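# Remove the cord tied around a bunch of flowers

## Task

Get the cord off the flowers, leaving the stems unbent and the blooms uncrushed.

## Robot and tools

Robot: two arms, left_arm and right_arm, each ending in a two-finger gripper. The fingers point along the gripper's +z axis and spread along its y axis. end_effector_position is the spot between the finger pads, roughly 1 cm short of the tips. A wrist camera rides on each hand. If its cable touches anything, that counts as the hand touching it.

Frames: the scene frame has its origin at table-top height, midway between the nominal arm bases. +z is up, +x points out over the table, and left_arm sits on the +y side. Image left and right do not follow these names. The calibrated bases are: left_arm at (-0.033, +0.324, 0) m, quat_wxyz (+1.000, 0, 0, +0.005); right_arm at (-0.002, -0.243, 0) m, quat_wxyz (+1.000, 0, 0, +0.024). Hand poses, velocities, targets and wrist-camera poses are given in each arm's own base frame. Fixed cameras and the table use the scene frame. Every commanded offset runs along the axes of that arm's current Hand target. Printed positions can be off by a few cm, more at long reach.

execute_actions(actions, cameras): actions is a list of actions. Each action is a table of up to 15 rows, one row per 1/30 s step; if fewer rows are given, the last row repeats to fill 15. Every row holds 14 numbers in [-1, 1]: left dx, dy, dz, rx, ry, rz, opening, then the same seven for right. Both arms' numbers are required even if only one moves. dx..rz are an offset, not a pose. They count from the Hand target as it stood when the action began, and every row counts from that same start, so rows do not add up. A later action or call starts afresh, so sending the same offset twice moves the hand twice. Scale: 1.0 equals 0.6 m or 180 degrees. rx, ry, rz form a single rotation vector. The opening is absolute: +1 is fully open (0.094 m) and -1 is shut. Sending six zeros re-requests the current Hand target. A 0 opening is a real command, so to leave a gripper unchanged, resend its present opening. cameras is a list of names, ["all"], or []; an empty actions list returns images by default.

move(target, speed, blend, opening_speed, grip_force, blocking, cameras): target is either one 14-number row laid out as above or a list of up to 15 such rows. Every row is an offset from the same starting Hand targets, not from the row before it. The gripper travels in a straight line and takes the shorter turn. speed is the path's top speed in m/s, from 0.002 to 2.9, default 0.25, with turning capped at twice that in rad/s; give one value or one per target. blend, in m, rounds the corners of a list; 0 means stop at each point. opening_speed is the rate the commanded opening changes, per second on the -1..1 scale, minimum 0.2. Use it to close gently on fragile things. grip_force is the per-pad limit in newtons, 10 to 50, given once or per arm; it persists until changed. Lower force closes more slowly. blocking=false returns after about 0.5 s while the move keeps running. The result adds a move: line giving the ending (done, off_target, moving, held, fault) and any limits. limits=paced means the pose was clipped; limits=held means some steps were withheld. Moves do not avoid obstacles or the other arm. Faster moves lag, stray and hit harder. Keep paths away from an arm's own base.

wait(seconds): 0 to 10 s, holding the last commands; it returns early if a running move ends. stop(): brakes a running move. zoom_image(camera, region): region is [x0, y0, x1, y1] in pixels from the top-left of that camera's newest image, at most 504 by 504. finished_scene(scene): ends the current scene, given its number, and cannot be undone. The goal must hold with the robot no longer touching anything.

Cameras (896x504 each): cam_head_left, cam_head_right, cam_high, cam_low, cam_left_wrist, cam_right_wrist.

Reading results: each gripper reports end_effector_position (m) and end_effector_quat_wxyz in its base frame. Hand target is the last commanded pose after clipping; the next offsets count from it. The hand often rests a few cm short because of friction or weight, and that alone does not mean contact. Waiting will not close the gap; send a new command or add the missing distance. Orientation is clipped to within 40 degrees of the measured orientation at each step. grip_measured uses the opening scale and can read about 2.5 mm wide when empty. Below the point of first touch, squeeze rises about 1 N per 0.001. Near 20 N it jumps to the force limit, so close slowly and stop just under the touch reading when handling stems or blooms. To release, command an opening well above grip_measured. Tool commands shows current commands. Joint velocities may be left out when all read within noise. Joint torques include the arm's own weight; entries 1 to 3 wrap at ±28 N m. Joint ranges (rad), from the base out: waist -2.618 to 3.054, shoulder 0 to 3.142, elbow 0 to 3.142 (straight at 2.901), wrist pitch ±1.571, wrist yaw ±1.571, wrist roll ±2.094.

Motor heat: holding loads, stretching out or pushing against something warms the motors. A MOTOR HOT line appears at 75 °C. At 90 °C the arm folds up and stays idle, and at 100 °C it goes limp.

Avoid: dropping things or anything leaving the table; releasing objects while they move; hitting or shoving hard, especially fixed items and the camera stand behind the arms; arm-to-arm contact, including one gripper closing on the other's fingers; loading a wrist cable; arm stops. Loose objects may get a brief nudge from outside. A stalled arm keeps pressing until you command its target back past the gripper.

Each tool is called as a command line: name --argument value for each argument, lists and objects as JSON in quotes; but a table of rows of numbers goes row by row, as --pt "numbers of a row", without its own name.

## Session

execute_actions --actions '[]'

Scene clock: 0.00 s.
left_arm: end_effector_position=(+0.4051, +0.0029, +0.1029) grip_measured=+1.000 end_effector_quat_wxyz=(+0.566, -0.001, +0.825, -0.004) | right_arm: end_effector_position=(+0.3997, -0.0049, +0.1072) grip_measured=+1.000 end_effector_quat_wxyz=(+0.578, +0.046, +0.814, -0.024)
Joint positions: left_arm=[0.012 1.511 0.424 0.719 0.017 -0.002 0.094] | right_arm=[0.047 1.496 0.393 0.764 0.137 0.064 0.094]
Joint velocities: within noise
Joint torques (N m): no reading
Motor temperatures (°C): left_arm=[24 22 27 23 23 24 23] | right_arm=[27 26 26 25 25 25 26]
Heat: left arm: 27 °C; right arm: 27 °C.
Hand target: left_arm +0.4085, +0.0029, +0.1122; +0.576, -0.001, +0.817, -0.004 | right_arm +0.4025, -0.0049, +0.1151; +0.587, +0.047, +0.808, -0.024
Tool commands: left_gripper/opening=+1.0 right_gripper/opening=+1.0

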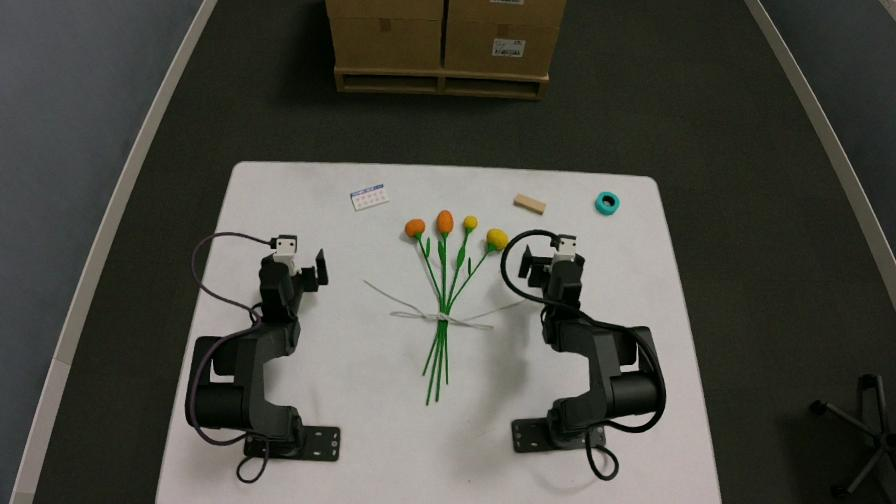

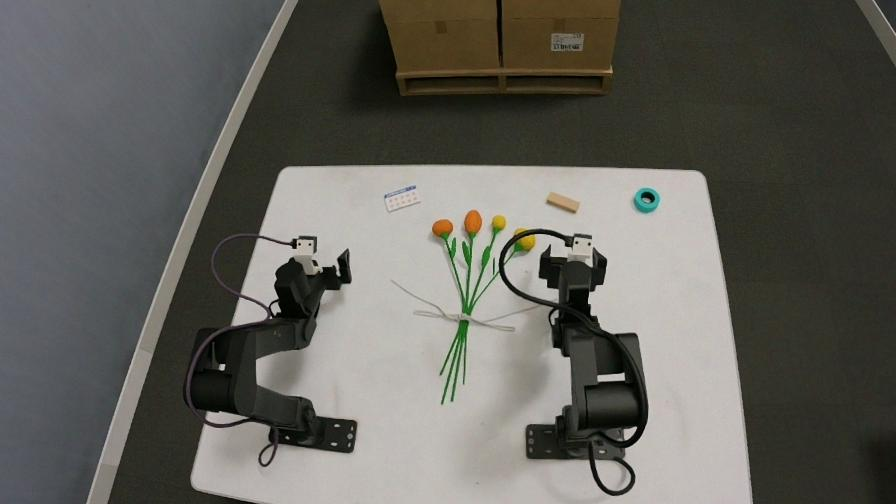

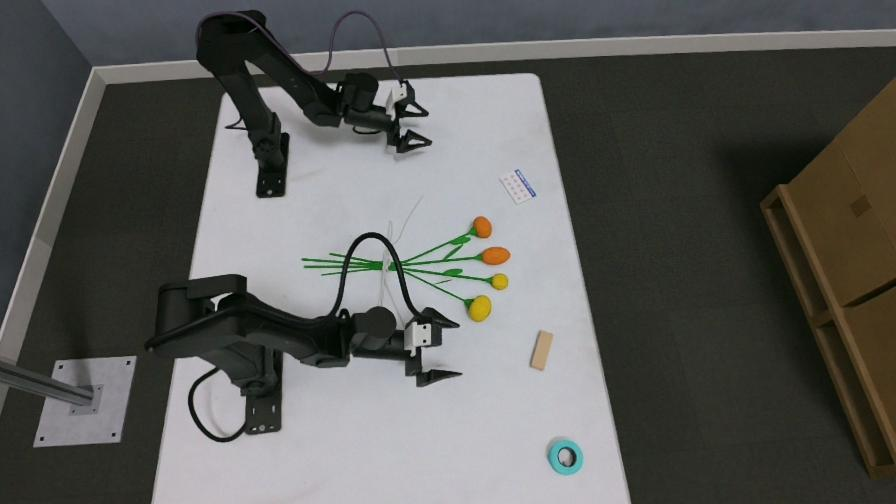

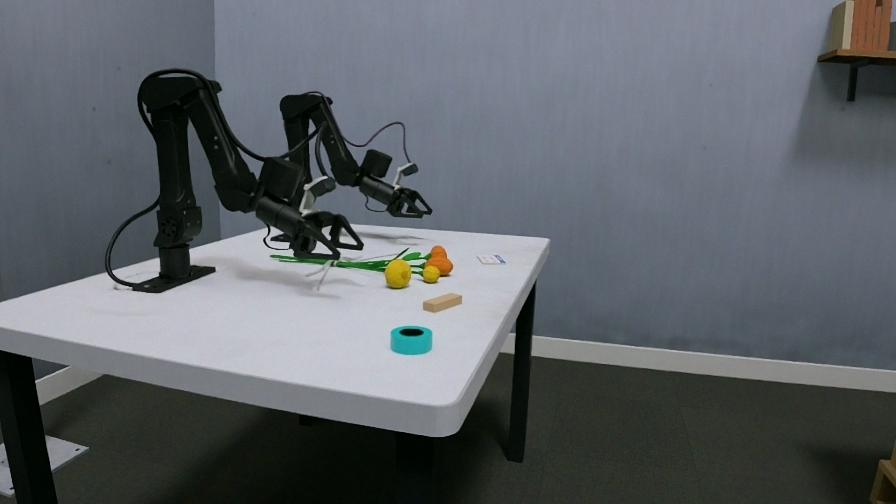

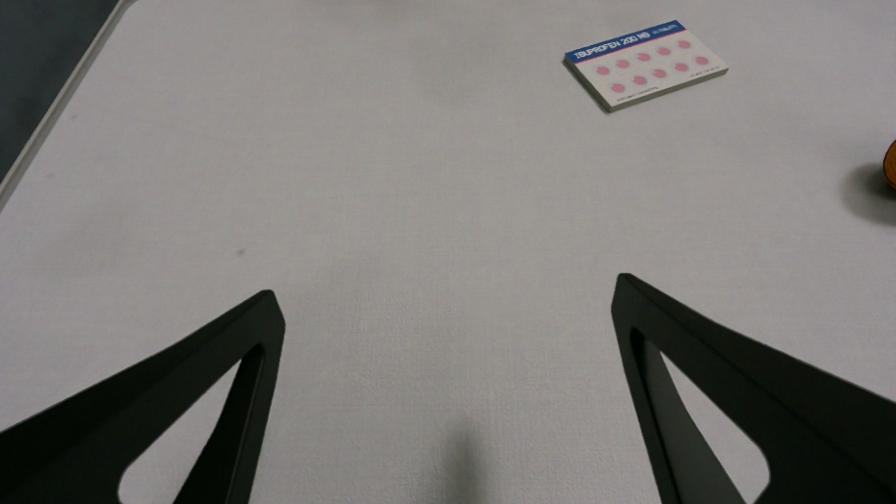

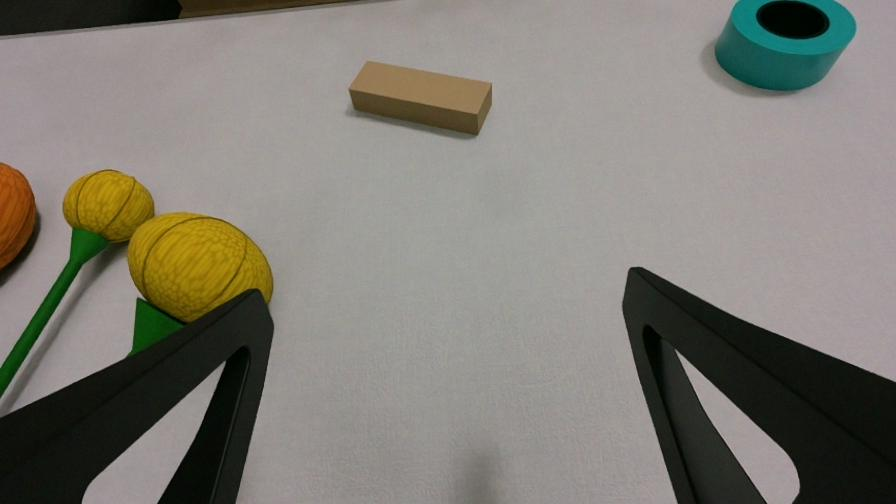

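zoom_image --camera "cam_head_left" --region '[350, 200, 550, 420]'

zoom_image --camera "cam_head_right" --region '[380, 270, 560, 370]'

zoom_image --camera "cam_high" --region '[290, 180, 520, 340]'

Scaled by 2.291 from the camera's 896x504 image, which has a finer 1280x720 frame.

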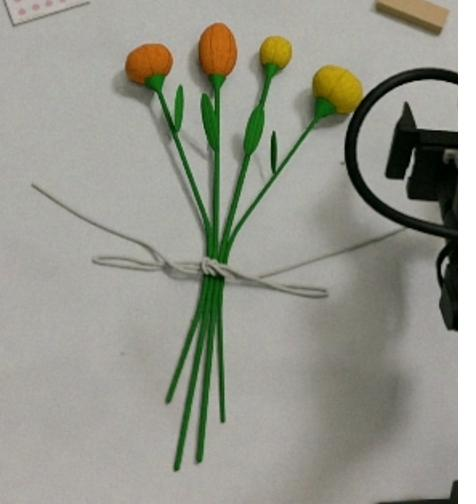

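Scaled by 2.800 from the camera's 896x504 image, which has a finer 1280x720 frame.

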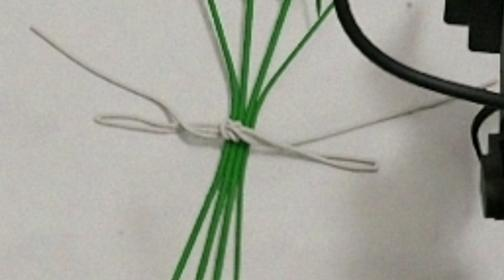

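Scaled by 2.191 from the camera's 896x504 image, which has a finer 1280x720 frame.

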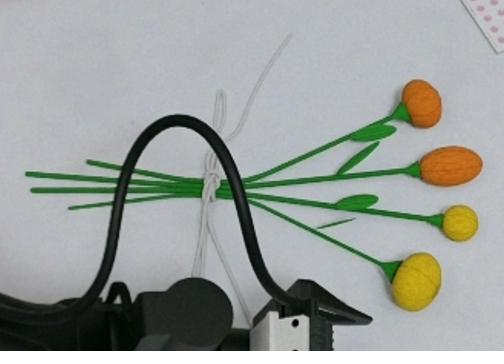

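move --target '[-0.053,-0.222,-0.139,0,0.306,0,0.2,-0.014,0.13,-0.235,0,0.306,0,0.2]' --cameras '["all"]'

Scene clock: 16.30 s.
left_arm: end_effector_position=(+0.3351, -0.1262, +0.1673) grip_measured=+0.202 end_effector_quat_wxyz=(+0.131, +0.002, +0.991, -0.003) | right_arm: end_effector_position=(+0.2759, +0.0818, +0.1607) grip_measured=+0.202 end_effector_quat_wxyz=(+0.140, +0.050, +0.989, -0.004)
Joint positions: left_arm=[-0.413 1.673 1.546 -1.2 -0.099 -0.396 0.056] | right_arm=[0.359 1.393 1.246 -1.169 0.118 0.445 0.056]
Joint torques (N m): left_arm=[-0.25 -5.44 8.14 0.92 -0.07 -0.09] | right_arm=[0.59 -4.26 9.94 0.54 0.05 0.1]
Heat: left arm: 29 °C; right arm: 28 °C.
Hand target: left_arm +0.3402, -0.1296, +0.1713; +0.133, +0.001, +0.991, -0.004 | right_arm +0.2797, +0.0853, +0.1679; +0.147, +0.053, +0.988, +0.001
Off the commanded pose: left_arm 0.007 m, 0 deg | right_arm 0.009 m, 1 deg.
move: done

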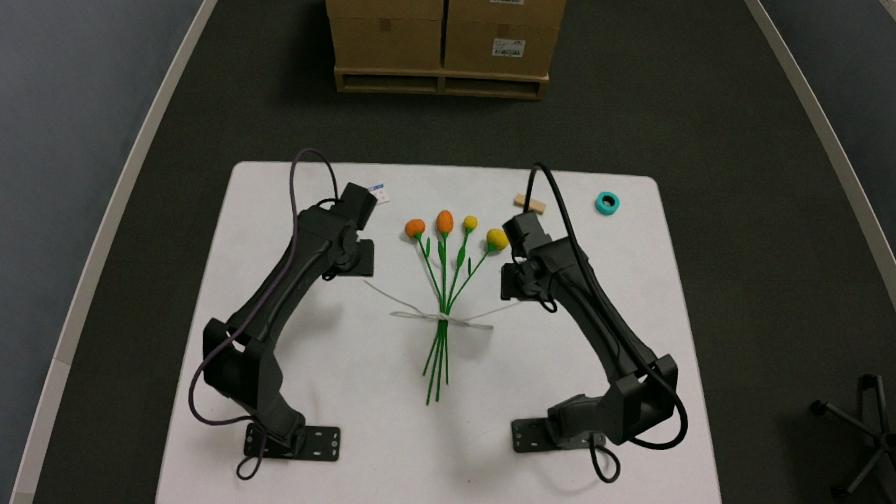

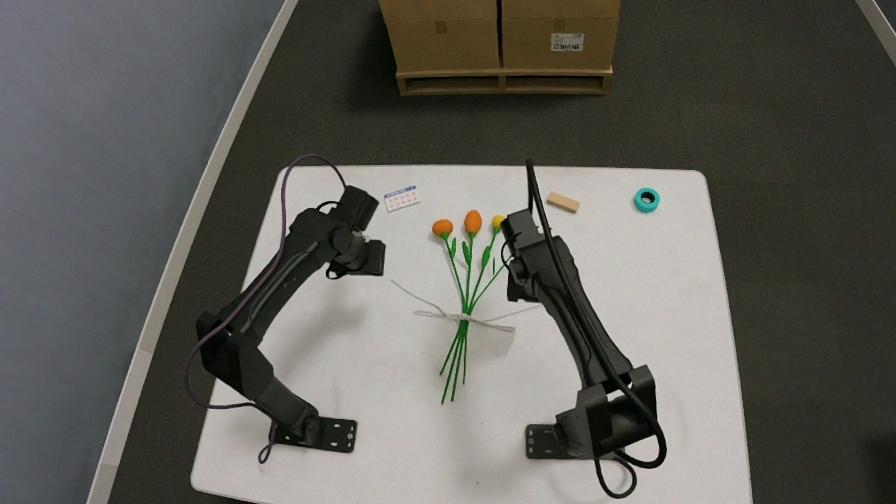

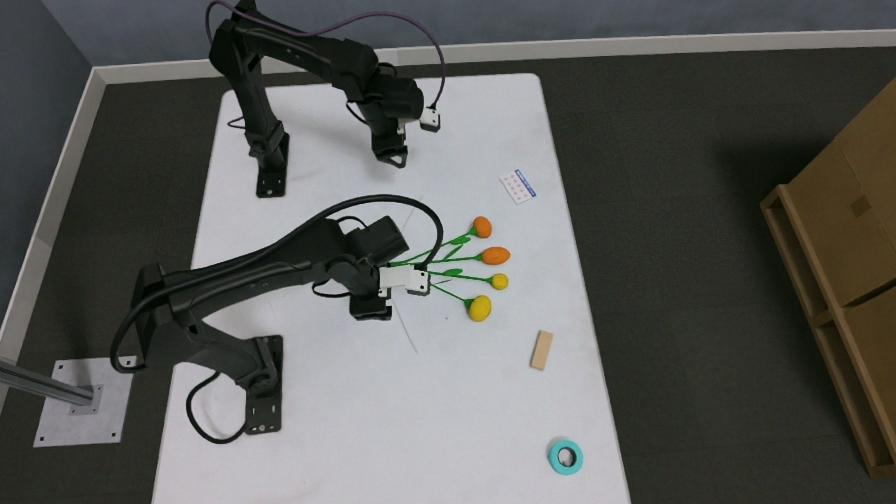

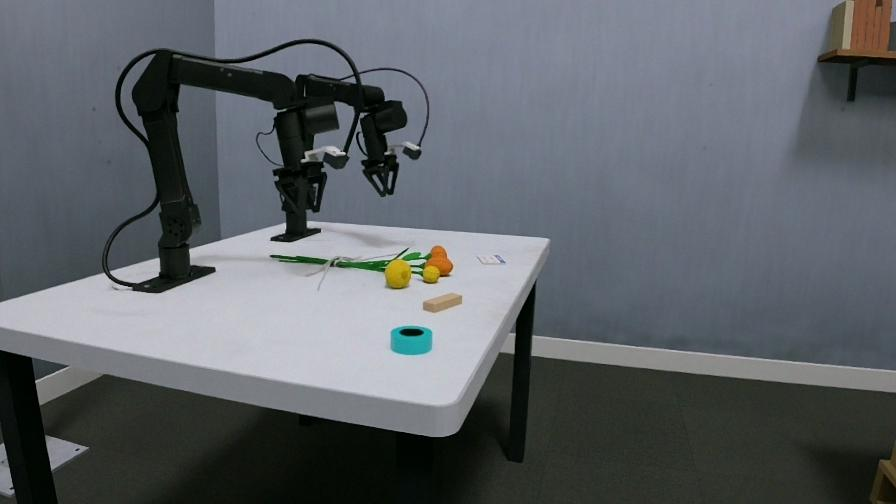

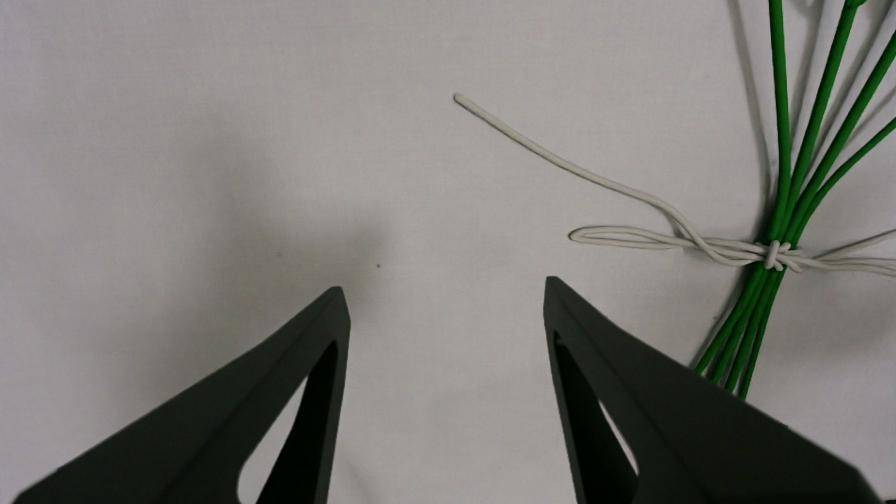

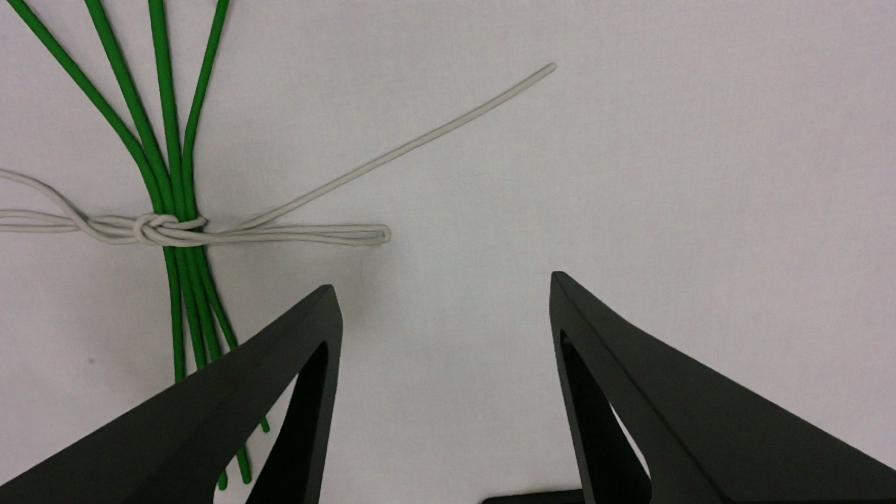

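move --target '[-0.026,-0.065,0.147,-0.045,0.075,-0.342,-0.3,-0.078,-0.035,0.159,0.045,0.075,0.342,-0.3]' --cameras '["cam_head_left","cam_high","cam_left_wrist","cam_right_wrist"]'

Scene clock: 39.20 s.
left_arm: end_effector_position=(+0.3750, -0.1710, +0.0930) grip_measured=-0.298 end_effector_quat_wxyz=(+0.003, -0.508, +0.861, -0.012) | right_arm: end_effector_position=(+0.3425, +0.0591, +0.0860) grip_measured=-0.298 end_effector_quat_wxyz=(+0.004, +0.552, +0.834, +0.010)
Joint positions: left_arm=[-0.426 2.104 1.855 -1.298 0.009 -1.492 0.033] | right_arm=[0.163 1.852 1.47 -1.17 -0.009 1.332 0.033]
Joint torques (N m): left_arm=[0.49 -8.23 7.54 0.5 -0.06 -0.12] | right_arm=[-0.51 -7.36 9.22 0.15 0.02 0.12]
Heat: left arm: 31 °C; right arm: 29 °C.
Hand target: left_arm +0.3786, -0.1694, +0.0906; +0.000, -0.513, +0.858, -0.005 | right_arm +0.3499, +0.0583, +0.0900; +0.011, +0.558, +0.829, +0.015
Off the commanded pose: left_arm 0.005 m, 1 deg | right_arm 0.008 m, 1 deg.
move: done
Images, in order (width x height): cam_head_left 896x504, cam_high 896x504, cam_left_wrist 896x504, cam_right_wrist 896x504.

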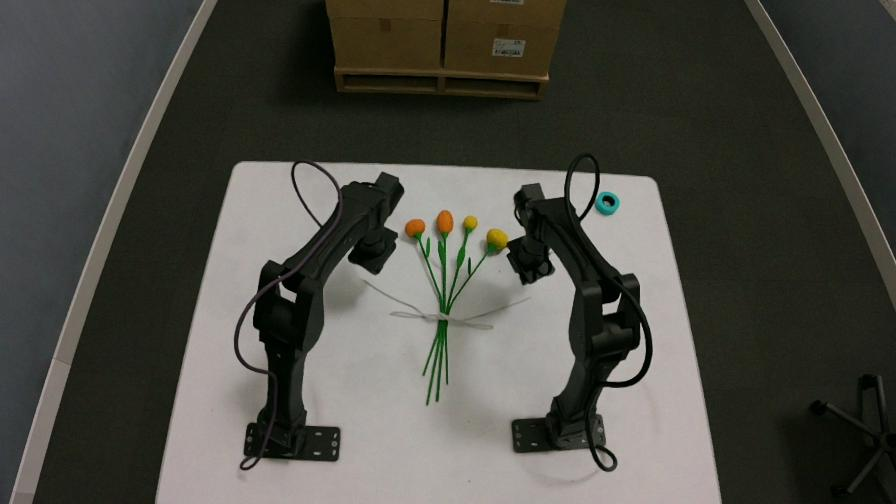

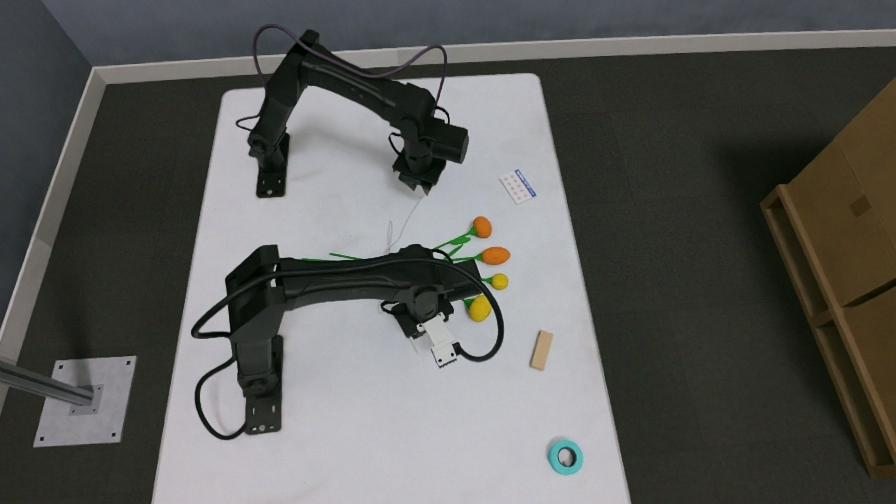

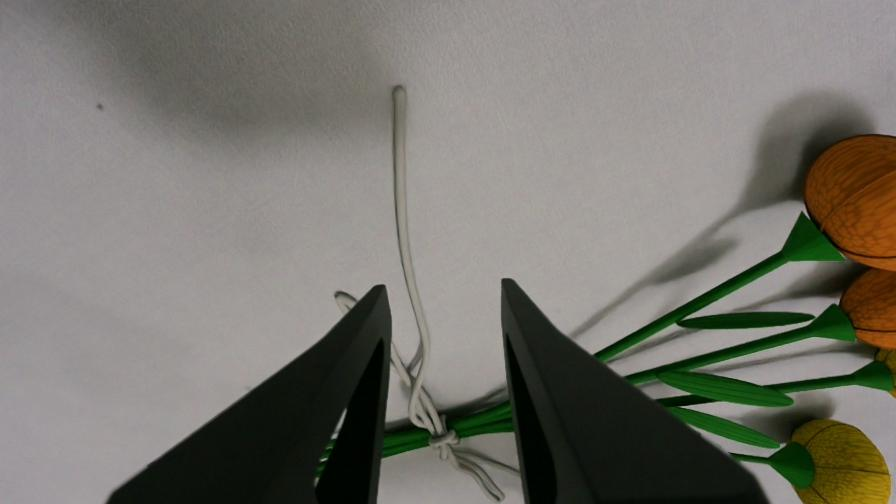

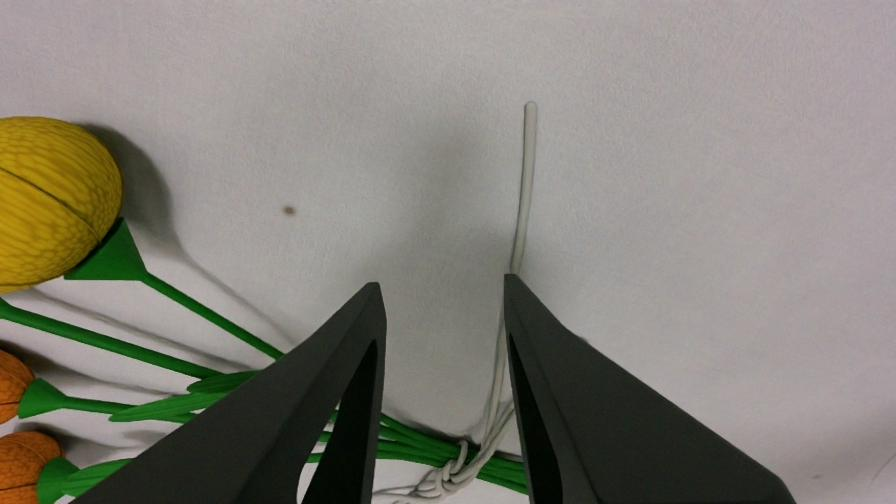

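move --target '[0,0.029,0.075,0,0,0,0,0,-0.048,0.075,0,0,0,0]' --cameras '["cam_low","cam_left_wrist","cam_right_wrist"]'

Scene clock: 45.10 s.
left_arm: end_effector_position=(+0.3601, -0.1632, +0.0387) grip_measured=-0.002 end_effector_quat_wxyz=(-0.009, -0.509, +0.860, +0.005) | right_arm: end_effector_position=(+0.3206, +0.0501, +0.0359) grip_measured=-0.002 end_effector_quat_wxyz=(-0.003, +0.559, +0.829, +0.004)
Joint positions: left_arm=[-0.424 2.104 1.637 -1.122 0.009 -1.493 0.047] | right_arm=[0.146 1.831 1.238 -0.977 -0.011 1.332 0.047]
Joint torques (N m): left_arm=[0.46 -11.44 4.67 0.7 -0.05 -0.06] | right_arm=[-0.64 -9.8 6.04 0.25 0.02 -0.1]
Heat: left arm: 30 °C; right arm: 29 °C.
Hand target: left_arm +0.3635, -0.1615, +0.0455; +0.000, -0.513, +0.858, -0.005 | right_arm +0.3248, +0.0481, +0.0440; +0.011, +0.559, +0.829, +0.015
Off the commanded pose: left_arm 0.008 m, 2 deg | right_arm 0.009 m, 2 deg.
move: done
Images, in order (width x height): cam_low 896x504, cam_left_wrist 896x504, cam_right_wrist 896x504.

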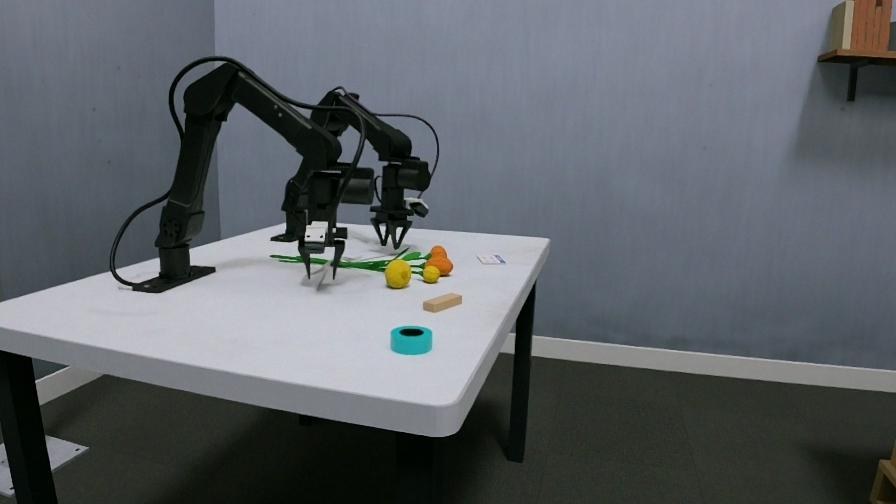

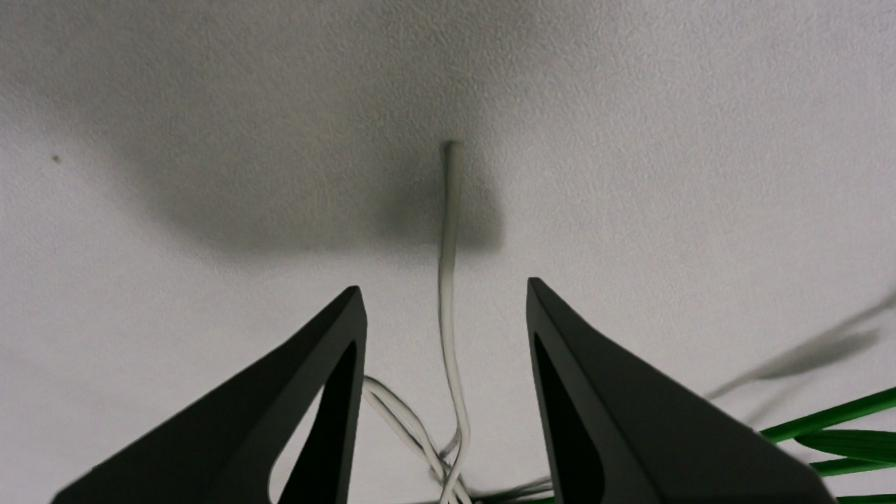

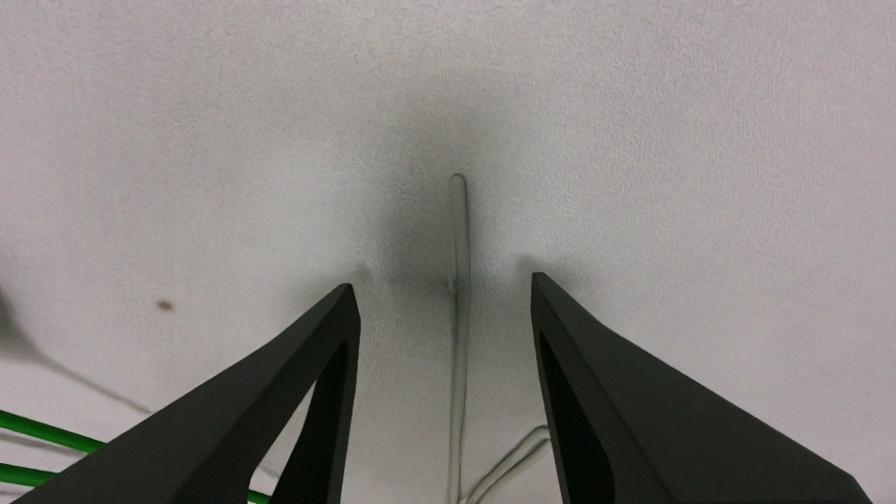

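move --target '[0,0,0.043,0,0,0,-0.1,0,0,0.038,0,0,0,-0.1]' --speed 0.06 --cameras '["cam_low","cam_left_wrist","cam_right_wrist"]'

Scene clock: 49.40 s.
left_arm: end_effector_position=(+0.3626, -0.1643, +0.0230) grip_measured=-0.098 end_effector_quat_wxyz=(-0.001, -0.509, +0.861, -0.006) | right_arm: end_effector_position=(+0.3247, +0.0507, +0.0240) grip_measured=-0.098 end_effector_quat_wxyz=(+0.009, +0.559, +0.829, +0.016)
Joint positions: left_arm=[-0.424 2.104 1.573 -1.03 0.009 -1.493 0.042] | right_arm=[0.146 1.831 1.186 -0.89 -0.011 1.332 0.042]
Joint torques (N m): left_arm=[0.44 -9.54 4.57 0.72 -0.05 -0.08] | right_arm=[-0.57 -7.05 5.89 0.3 0.01 -0.1]
Heat: left arm: 30 °C; right arm: 29 °C.
Hand target: left_arm +0.3635, -0.1617, +0.0196; +0.000, -0.513, +0.858, -0.005 | right_arm +0.3255, +0.0484, +0.0211; +0.011, +0.559, +0.829, +0.015
Off the commanded pose: left_arm 0.004 m, 1 deg | right_arm 0.004 m, 0 deg.
move: done
Images, in order (width x height): cam_low 896x504, cam_left_wrist 896x504, cam_right_wrist 896x504.

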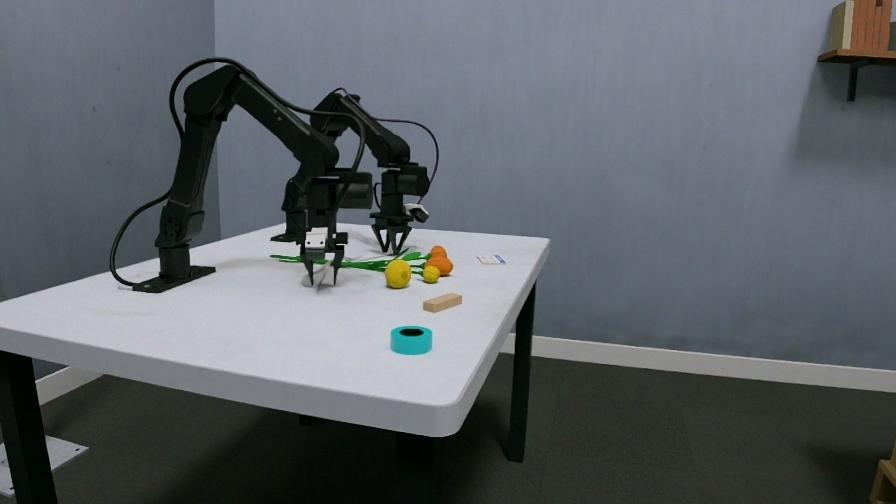

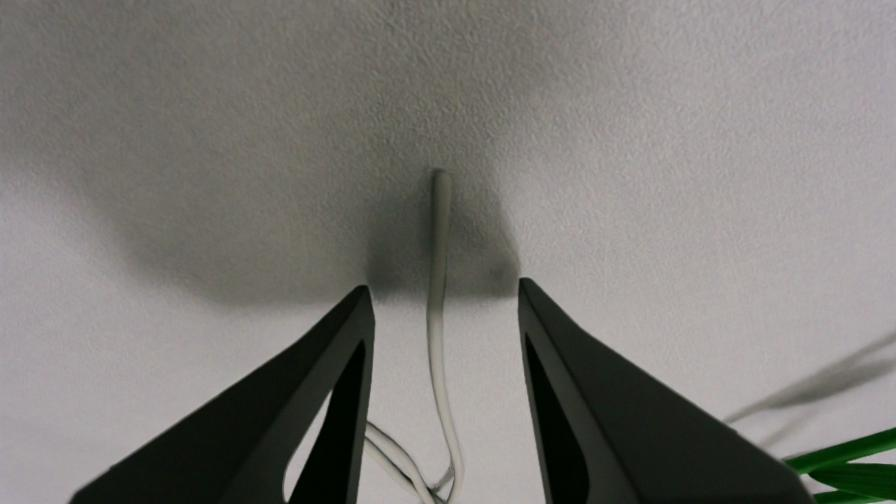

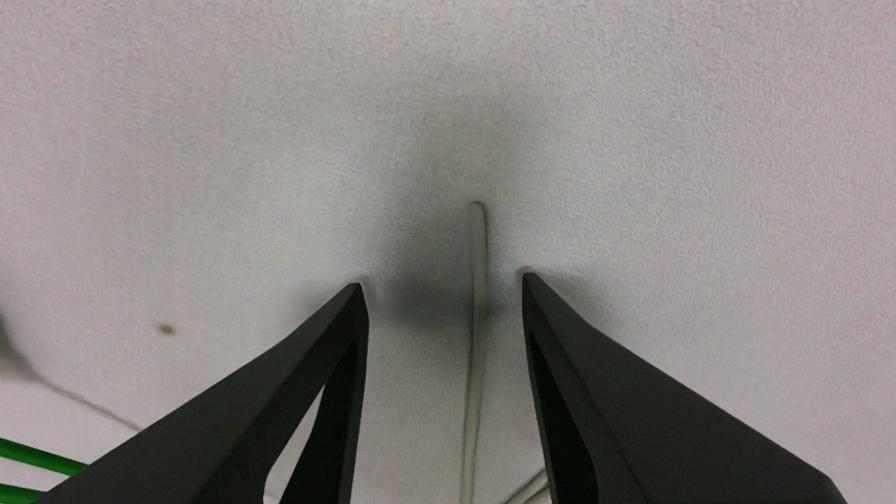

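move --target '[0.005,0.003,0.022,0,0,0,-0.2,0.013,-0.01,0.018,0,0,0,-0.2]' --speed 0.04 --cameras '["cam_left_wrist","cam_right_wrist"]'

Scene clock: 54.10 s.
left_arm: end_effector_position=(+0.3613, -0.1639, +0.0170) grip_measured=-0.198 end_effector_quat_wxyz=(-0.001, -0.511, +0.859, -0.008) | right_arm: end_effector_position=(+0.3195, +0.0512, +0.0169) grip_measured=-0.198 end_effector_quat_wxyz=(+0.009, +0.557, +0.830, +0.015)
Joint positions: left_arm=[-0.424 2.104 1.548 -1.003 0.01 -1.497 0.038] | right_arm=[0.15 1.826 1.149 -0.859 -0.01 1.333 0.038]
Joint torques (N m): left_arm=[-0.25 -8.81 3.51 0.96 -0.05 -0.11] | right_arm=[0.94 -7.05 4.05 0.54 0.02 0.12]
Heat: left arm: 29 °C; right arm: 28 °C.
Hand target: left_arm +0.3606, -0.1636, +0.0064; +0.000, -0.513, +0.858, -0.005 | right_arm +0.3174, +0.0535, +0.0100; +0.011, +0.558, +0.829, +0.015
Off the commanded pose: left_arm 0.011 m, 0 deg | right_arm 0.007 m, 0 deg.
move: off_target (left_arm)
Images, in order (width x height): cam_left_wrist 896x504, cam_right_wrist 896x504.

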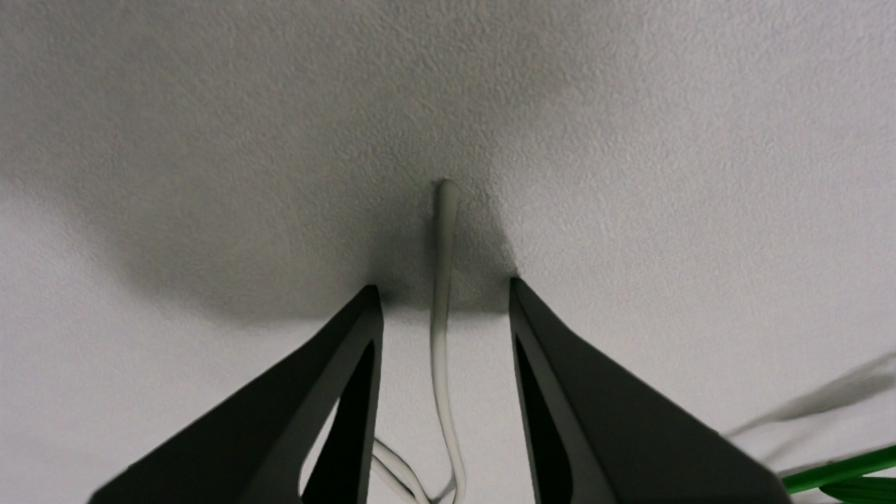

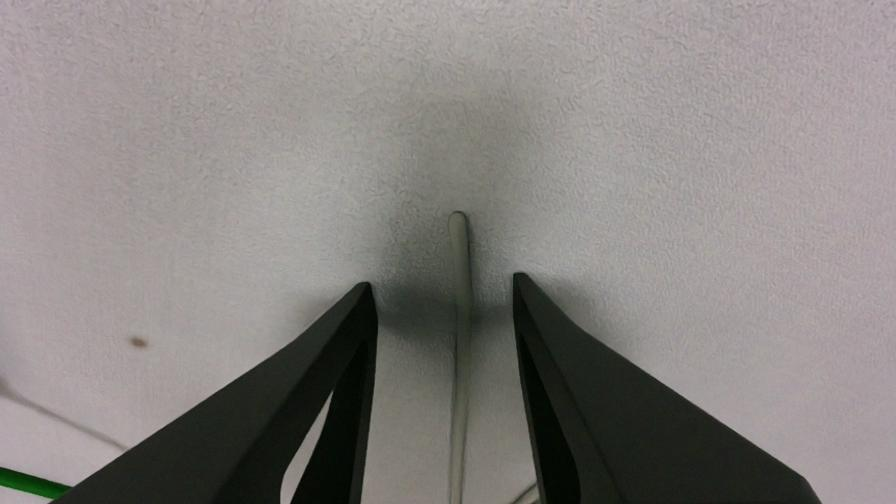

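move --pt "0 0 0.008 0 0 0 -0.2 0 0 0.012 0 0 0 -0.2" --pt "0 0 0.008 0 0 0 -1 0 0 0.012 0 0 0 -1" --speed 0.04 --opening_speed 0.4 --cameras '["cam_left_wrist","cam_right_wrist"]'

Scene clock: 59.10 s.
left_arm: end_effector_position=(+0.3643, -0.1653, +0.0165) grip_measured=-0.922 end_effector_quat_wxyz=(+0.003, -0.512, +0.859, -0.014) | right_arm: end_effector_position=(+0.3183, +0.0502, +0.0163) grip_measured=-0.937 end_effector_quat_wxyz=(+0.012, +0.558, +0.830, +0.015)
Joint positions: left_arm=[-0.424 2.104 1.546 -0.987 0.01 -1.498 0.004] | right_arm=[0.15 1.82 1.139 -0.852 -0.006 1.334 0.003]
Joint torques (N m): left_arm=[-0.21 -8.43 2.95 0.99 -0.05 -0.1] | right_arm=[0.98 -5.71 3.58 0.76 -0.03 0.11]
Heat: left arm: 29 °C; right arm: 28 °C.
Hand target: left_arm +0.3607, -0.1636, +0.0016; +0.000, -0.513, +0.858, -0.005 | right_arm +0.3177, +0.0536, +0.0029; +0.011, +0.558, +0.829, +0.015
Off the commanded pose: left_arm 0.015 m, 1 deg | right_arm 0.014 m, 0 deg.
move: off_target (left_arm, right_arm); target 2's new opening was sent with left_arm's hand 0.015 m and 0 deg from that target
Images, in order (width x height): cam_left_wrist 896x504, cam_right_wrist 896x504.

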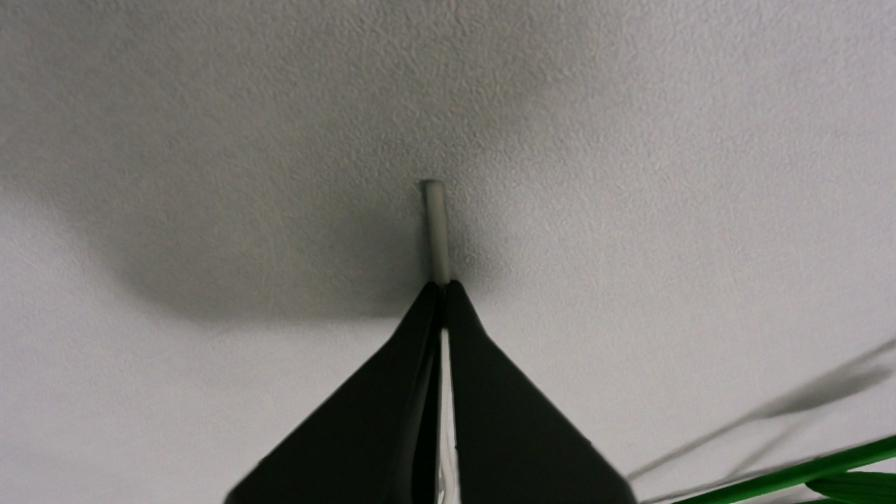

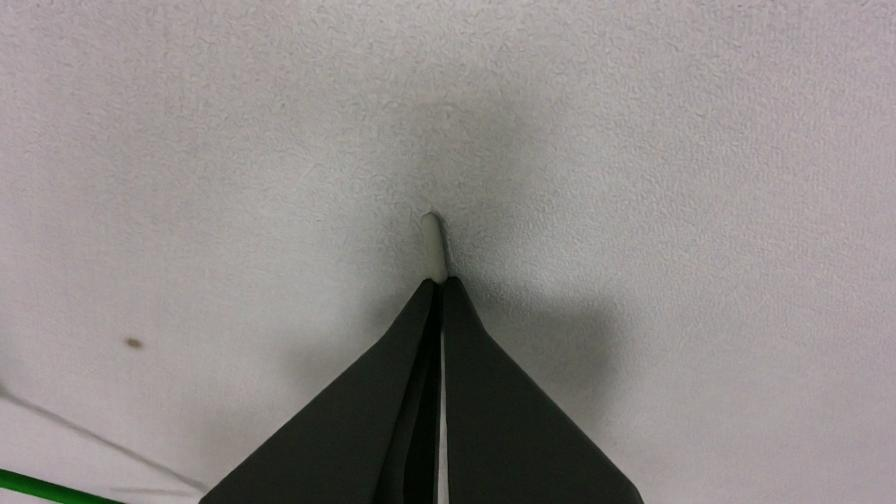

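move --pt "0 0 -0.035 0 0 0 -1 0 0 -0.033 0 0 0 -1" --pt "-0.117 0.063 -0.04 0 0 0 -1 -0.123 -0.05 -0.04 0 0 0 -1" --speed 0.05 --cameras '["all"]'

zoom_image --camera "cam_head_left" --region '[330, 200, 570, 420]'

Scene clock: 66.23 s.
left_arm: end_effector_position=(+0.3603, -0.0916, +0.0170) grip_measured=-0.924 end_effector_quat_wxyz=(-0.017, -0.512, +0.859, -0.007) | right_arm: end_effector_position=(+0.3157, -0.0216, +0.0175) grip_measured=-0.940 end_effector_quat_wxyz=(-0.001, +0.560, +0.829, +0.017)
Joint positions: left_arm=[-0.235 2.037 1.445 -0.993 0.034 -1.311 0.004] | right_arm=[-0.089 1.816 1.139 -0.879 -0.031 1.099 0.003]
Joint torques (N m): left_arm=[0.66 -11.75 3.71 0.64 -0.24 0.04] | right_arm=[-0.62 -9.1 6.72 0.01 0.13 -0.13]
Heat: left arm: 28 °C; right arm: 28 °C.
Hand target: left_arm +0.3604, -0.0837, +0.0250; +0.000, -0.513, +0.858, -0.005 | right_arm +0.3167, -0.0264, +0.0258; +0.011, +0.558, +0.829, +0.015
Off the commanded pose: left_arm 0.011 m, 2 deg | right_arm 0.010 m, 1 deg.
move: off_target (left_arm)

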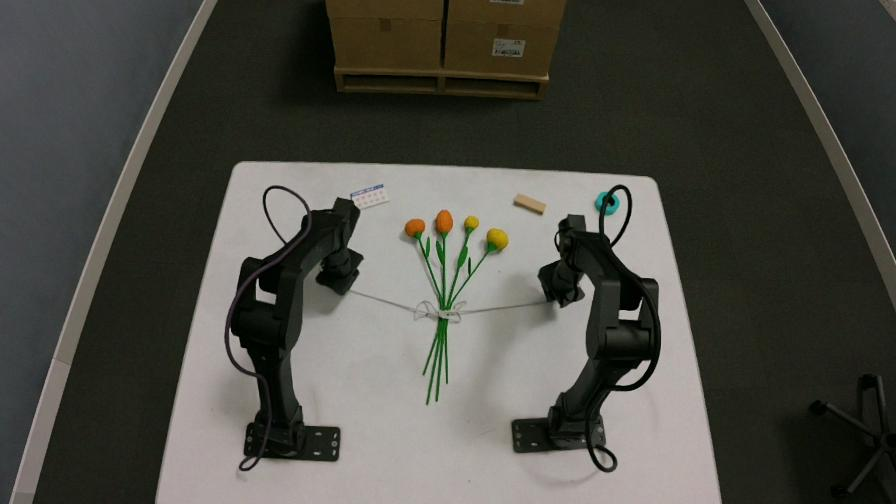

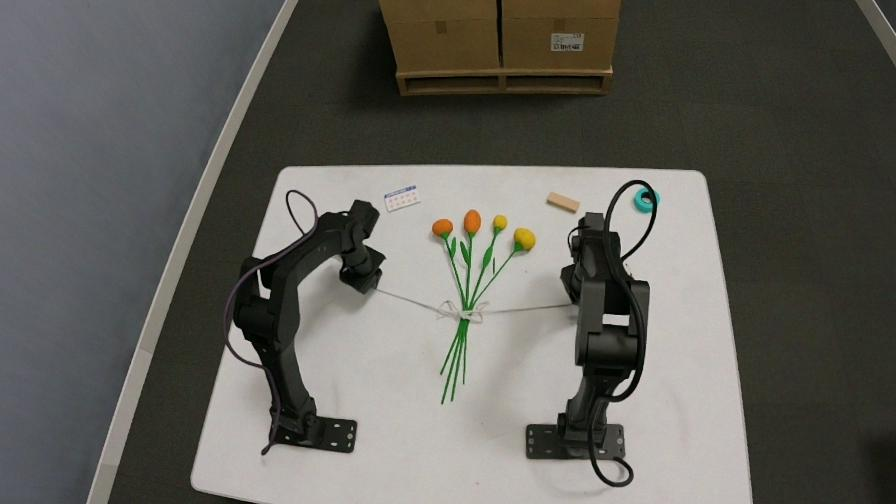

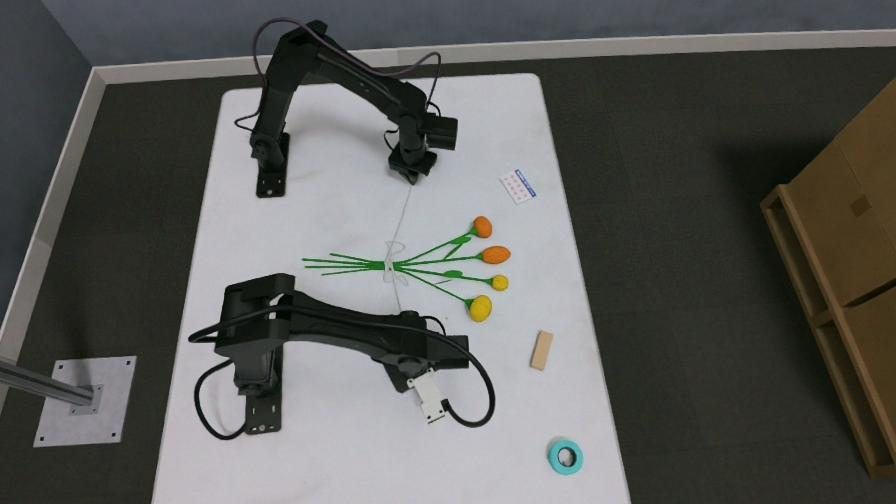

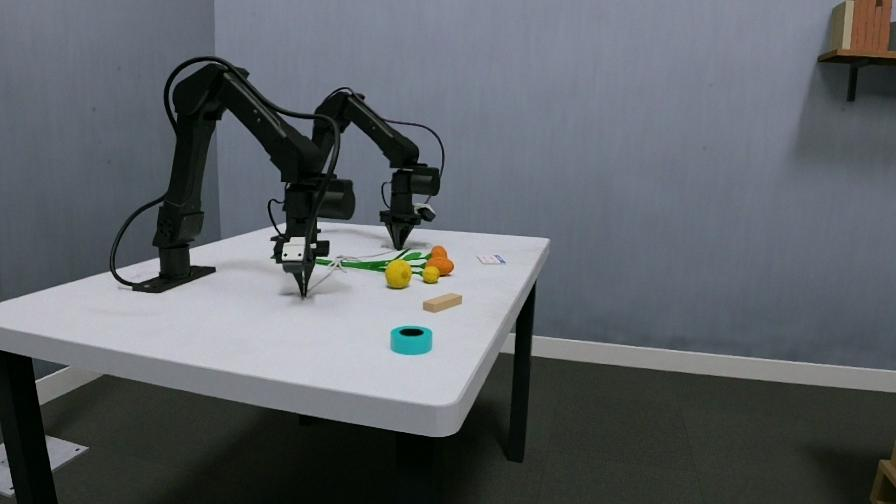

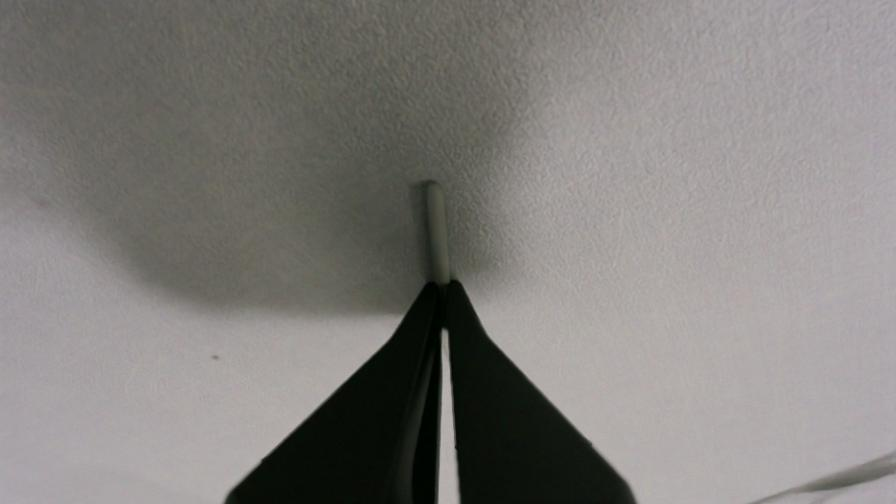

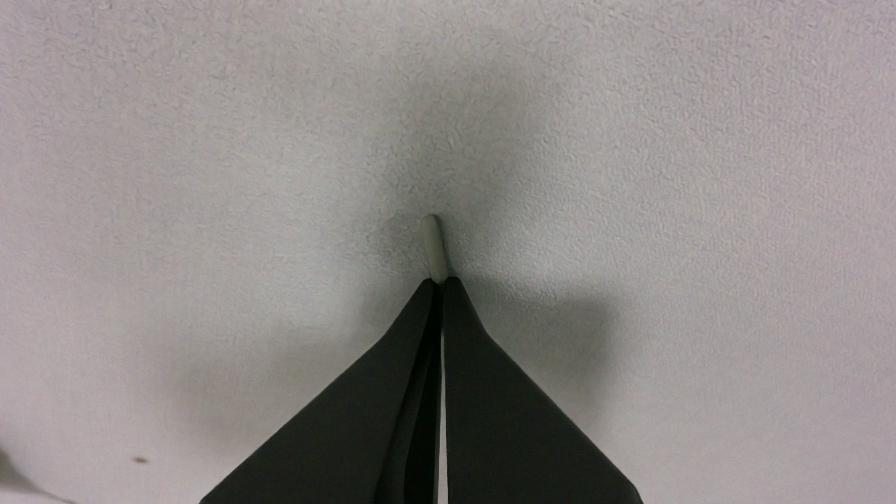

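Scaled by 2.100 from the camera's 896x504 image, which has a finer 1280x720 frame.

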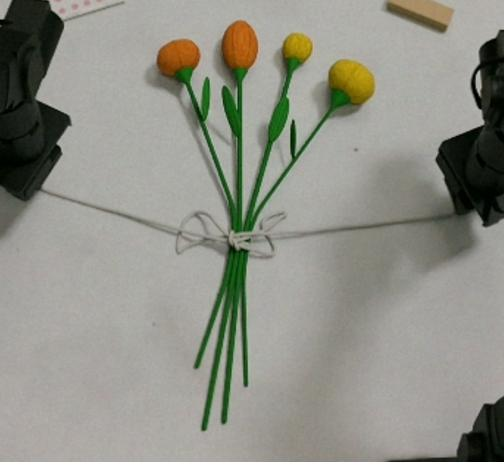

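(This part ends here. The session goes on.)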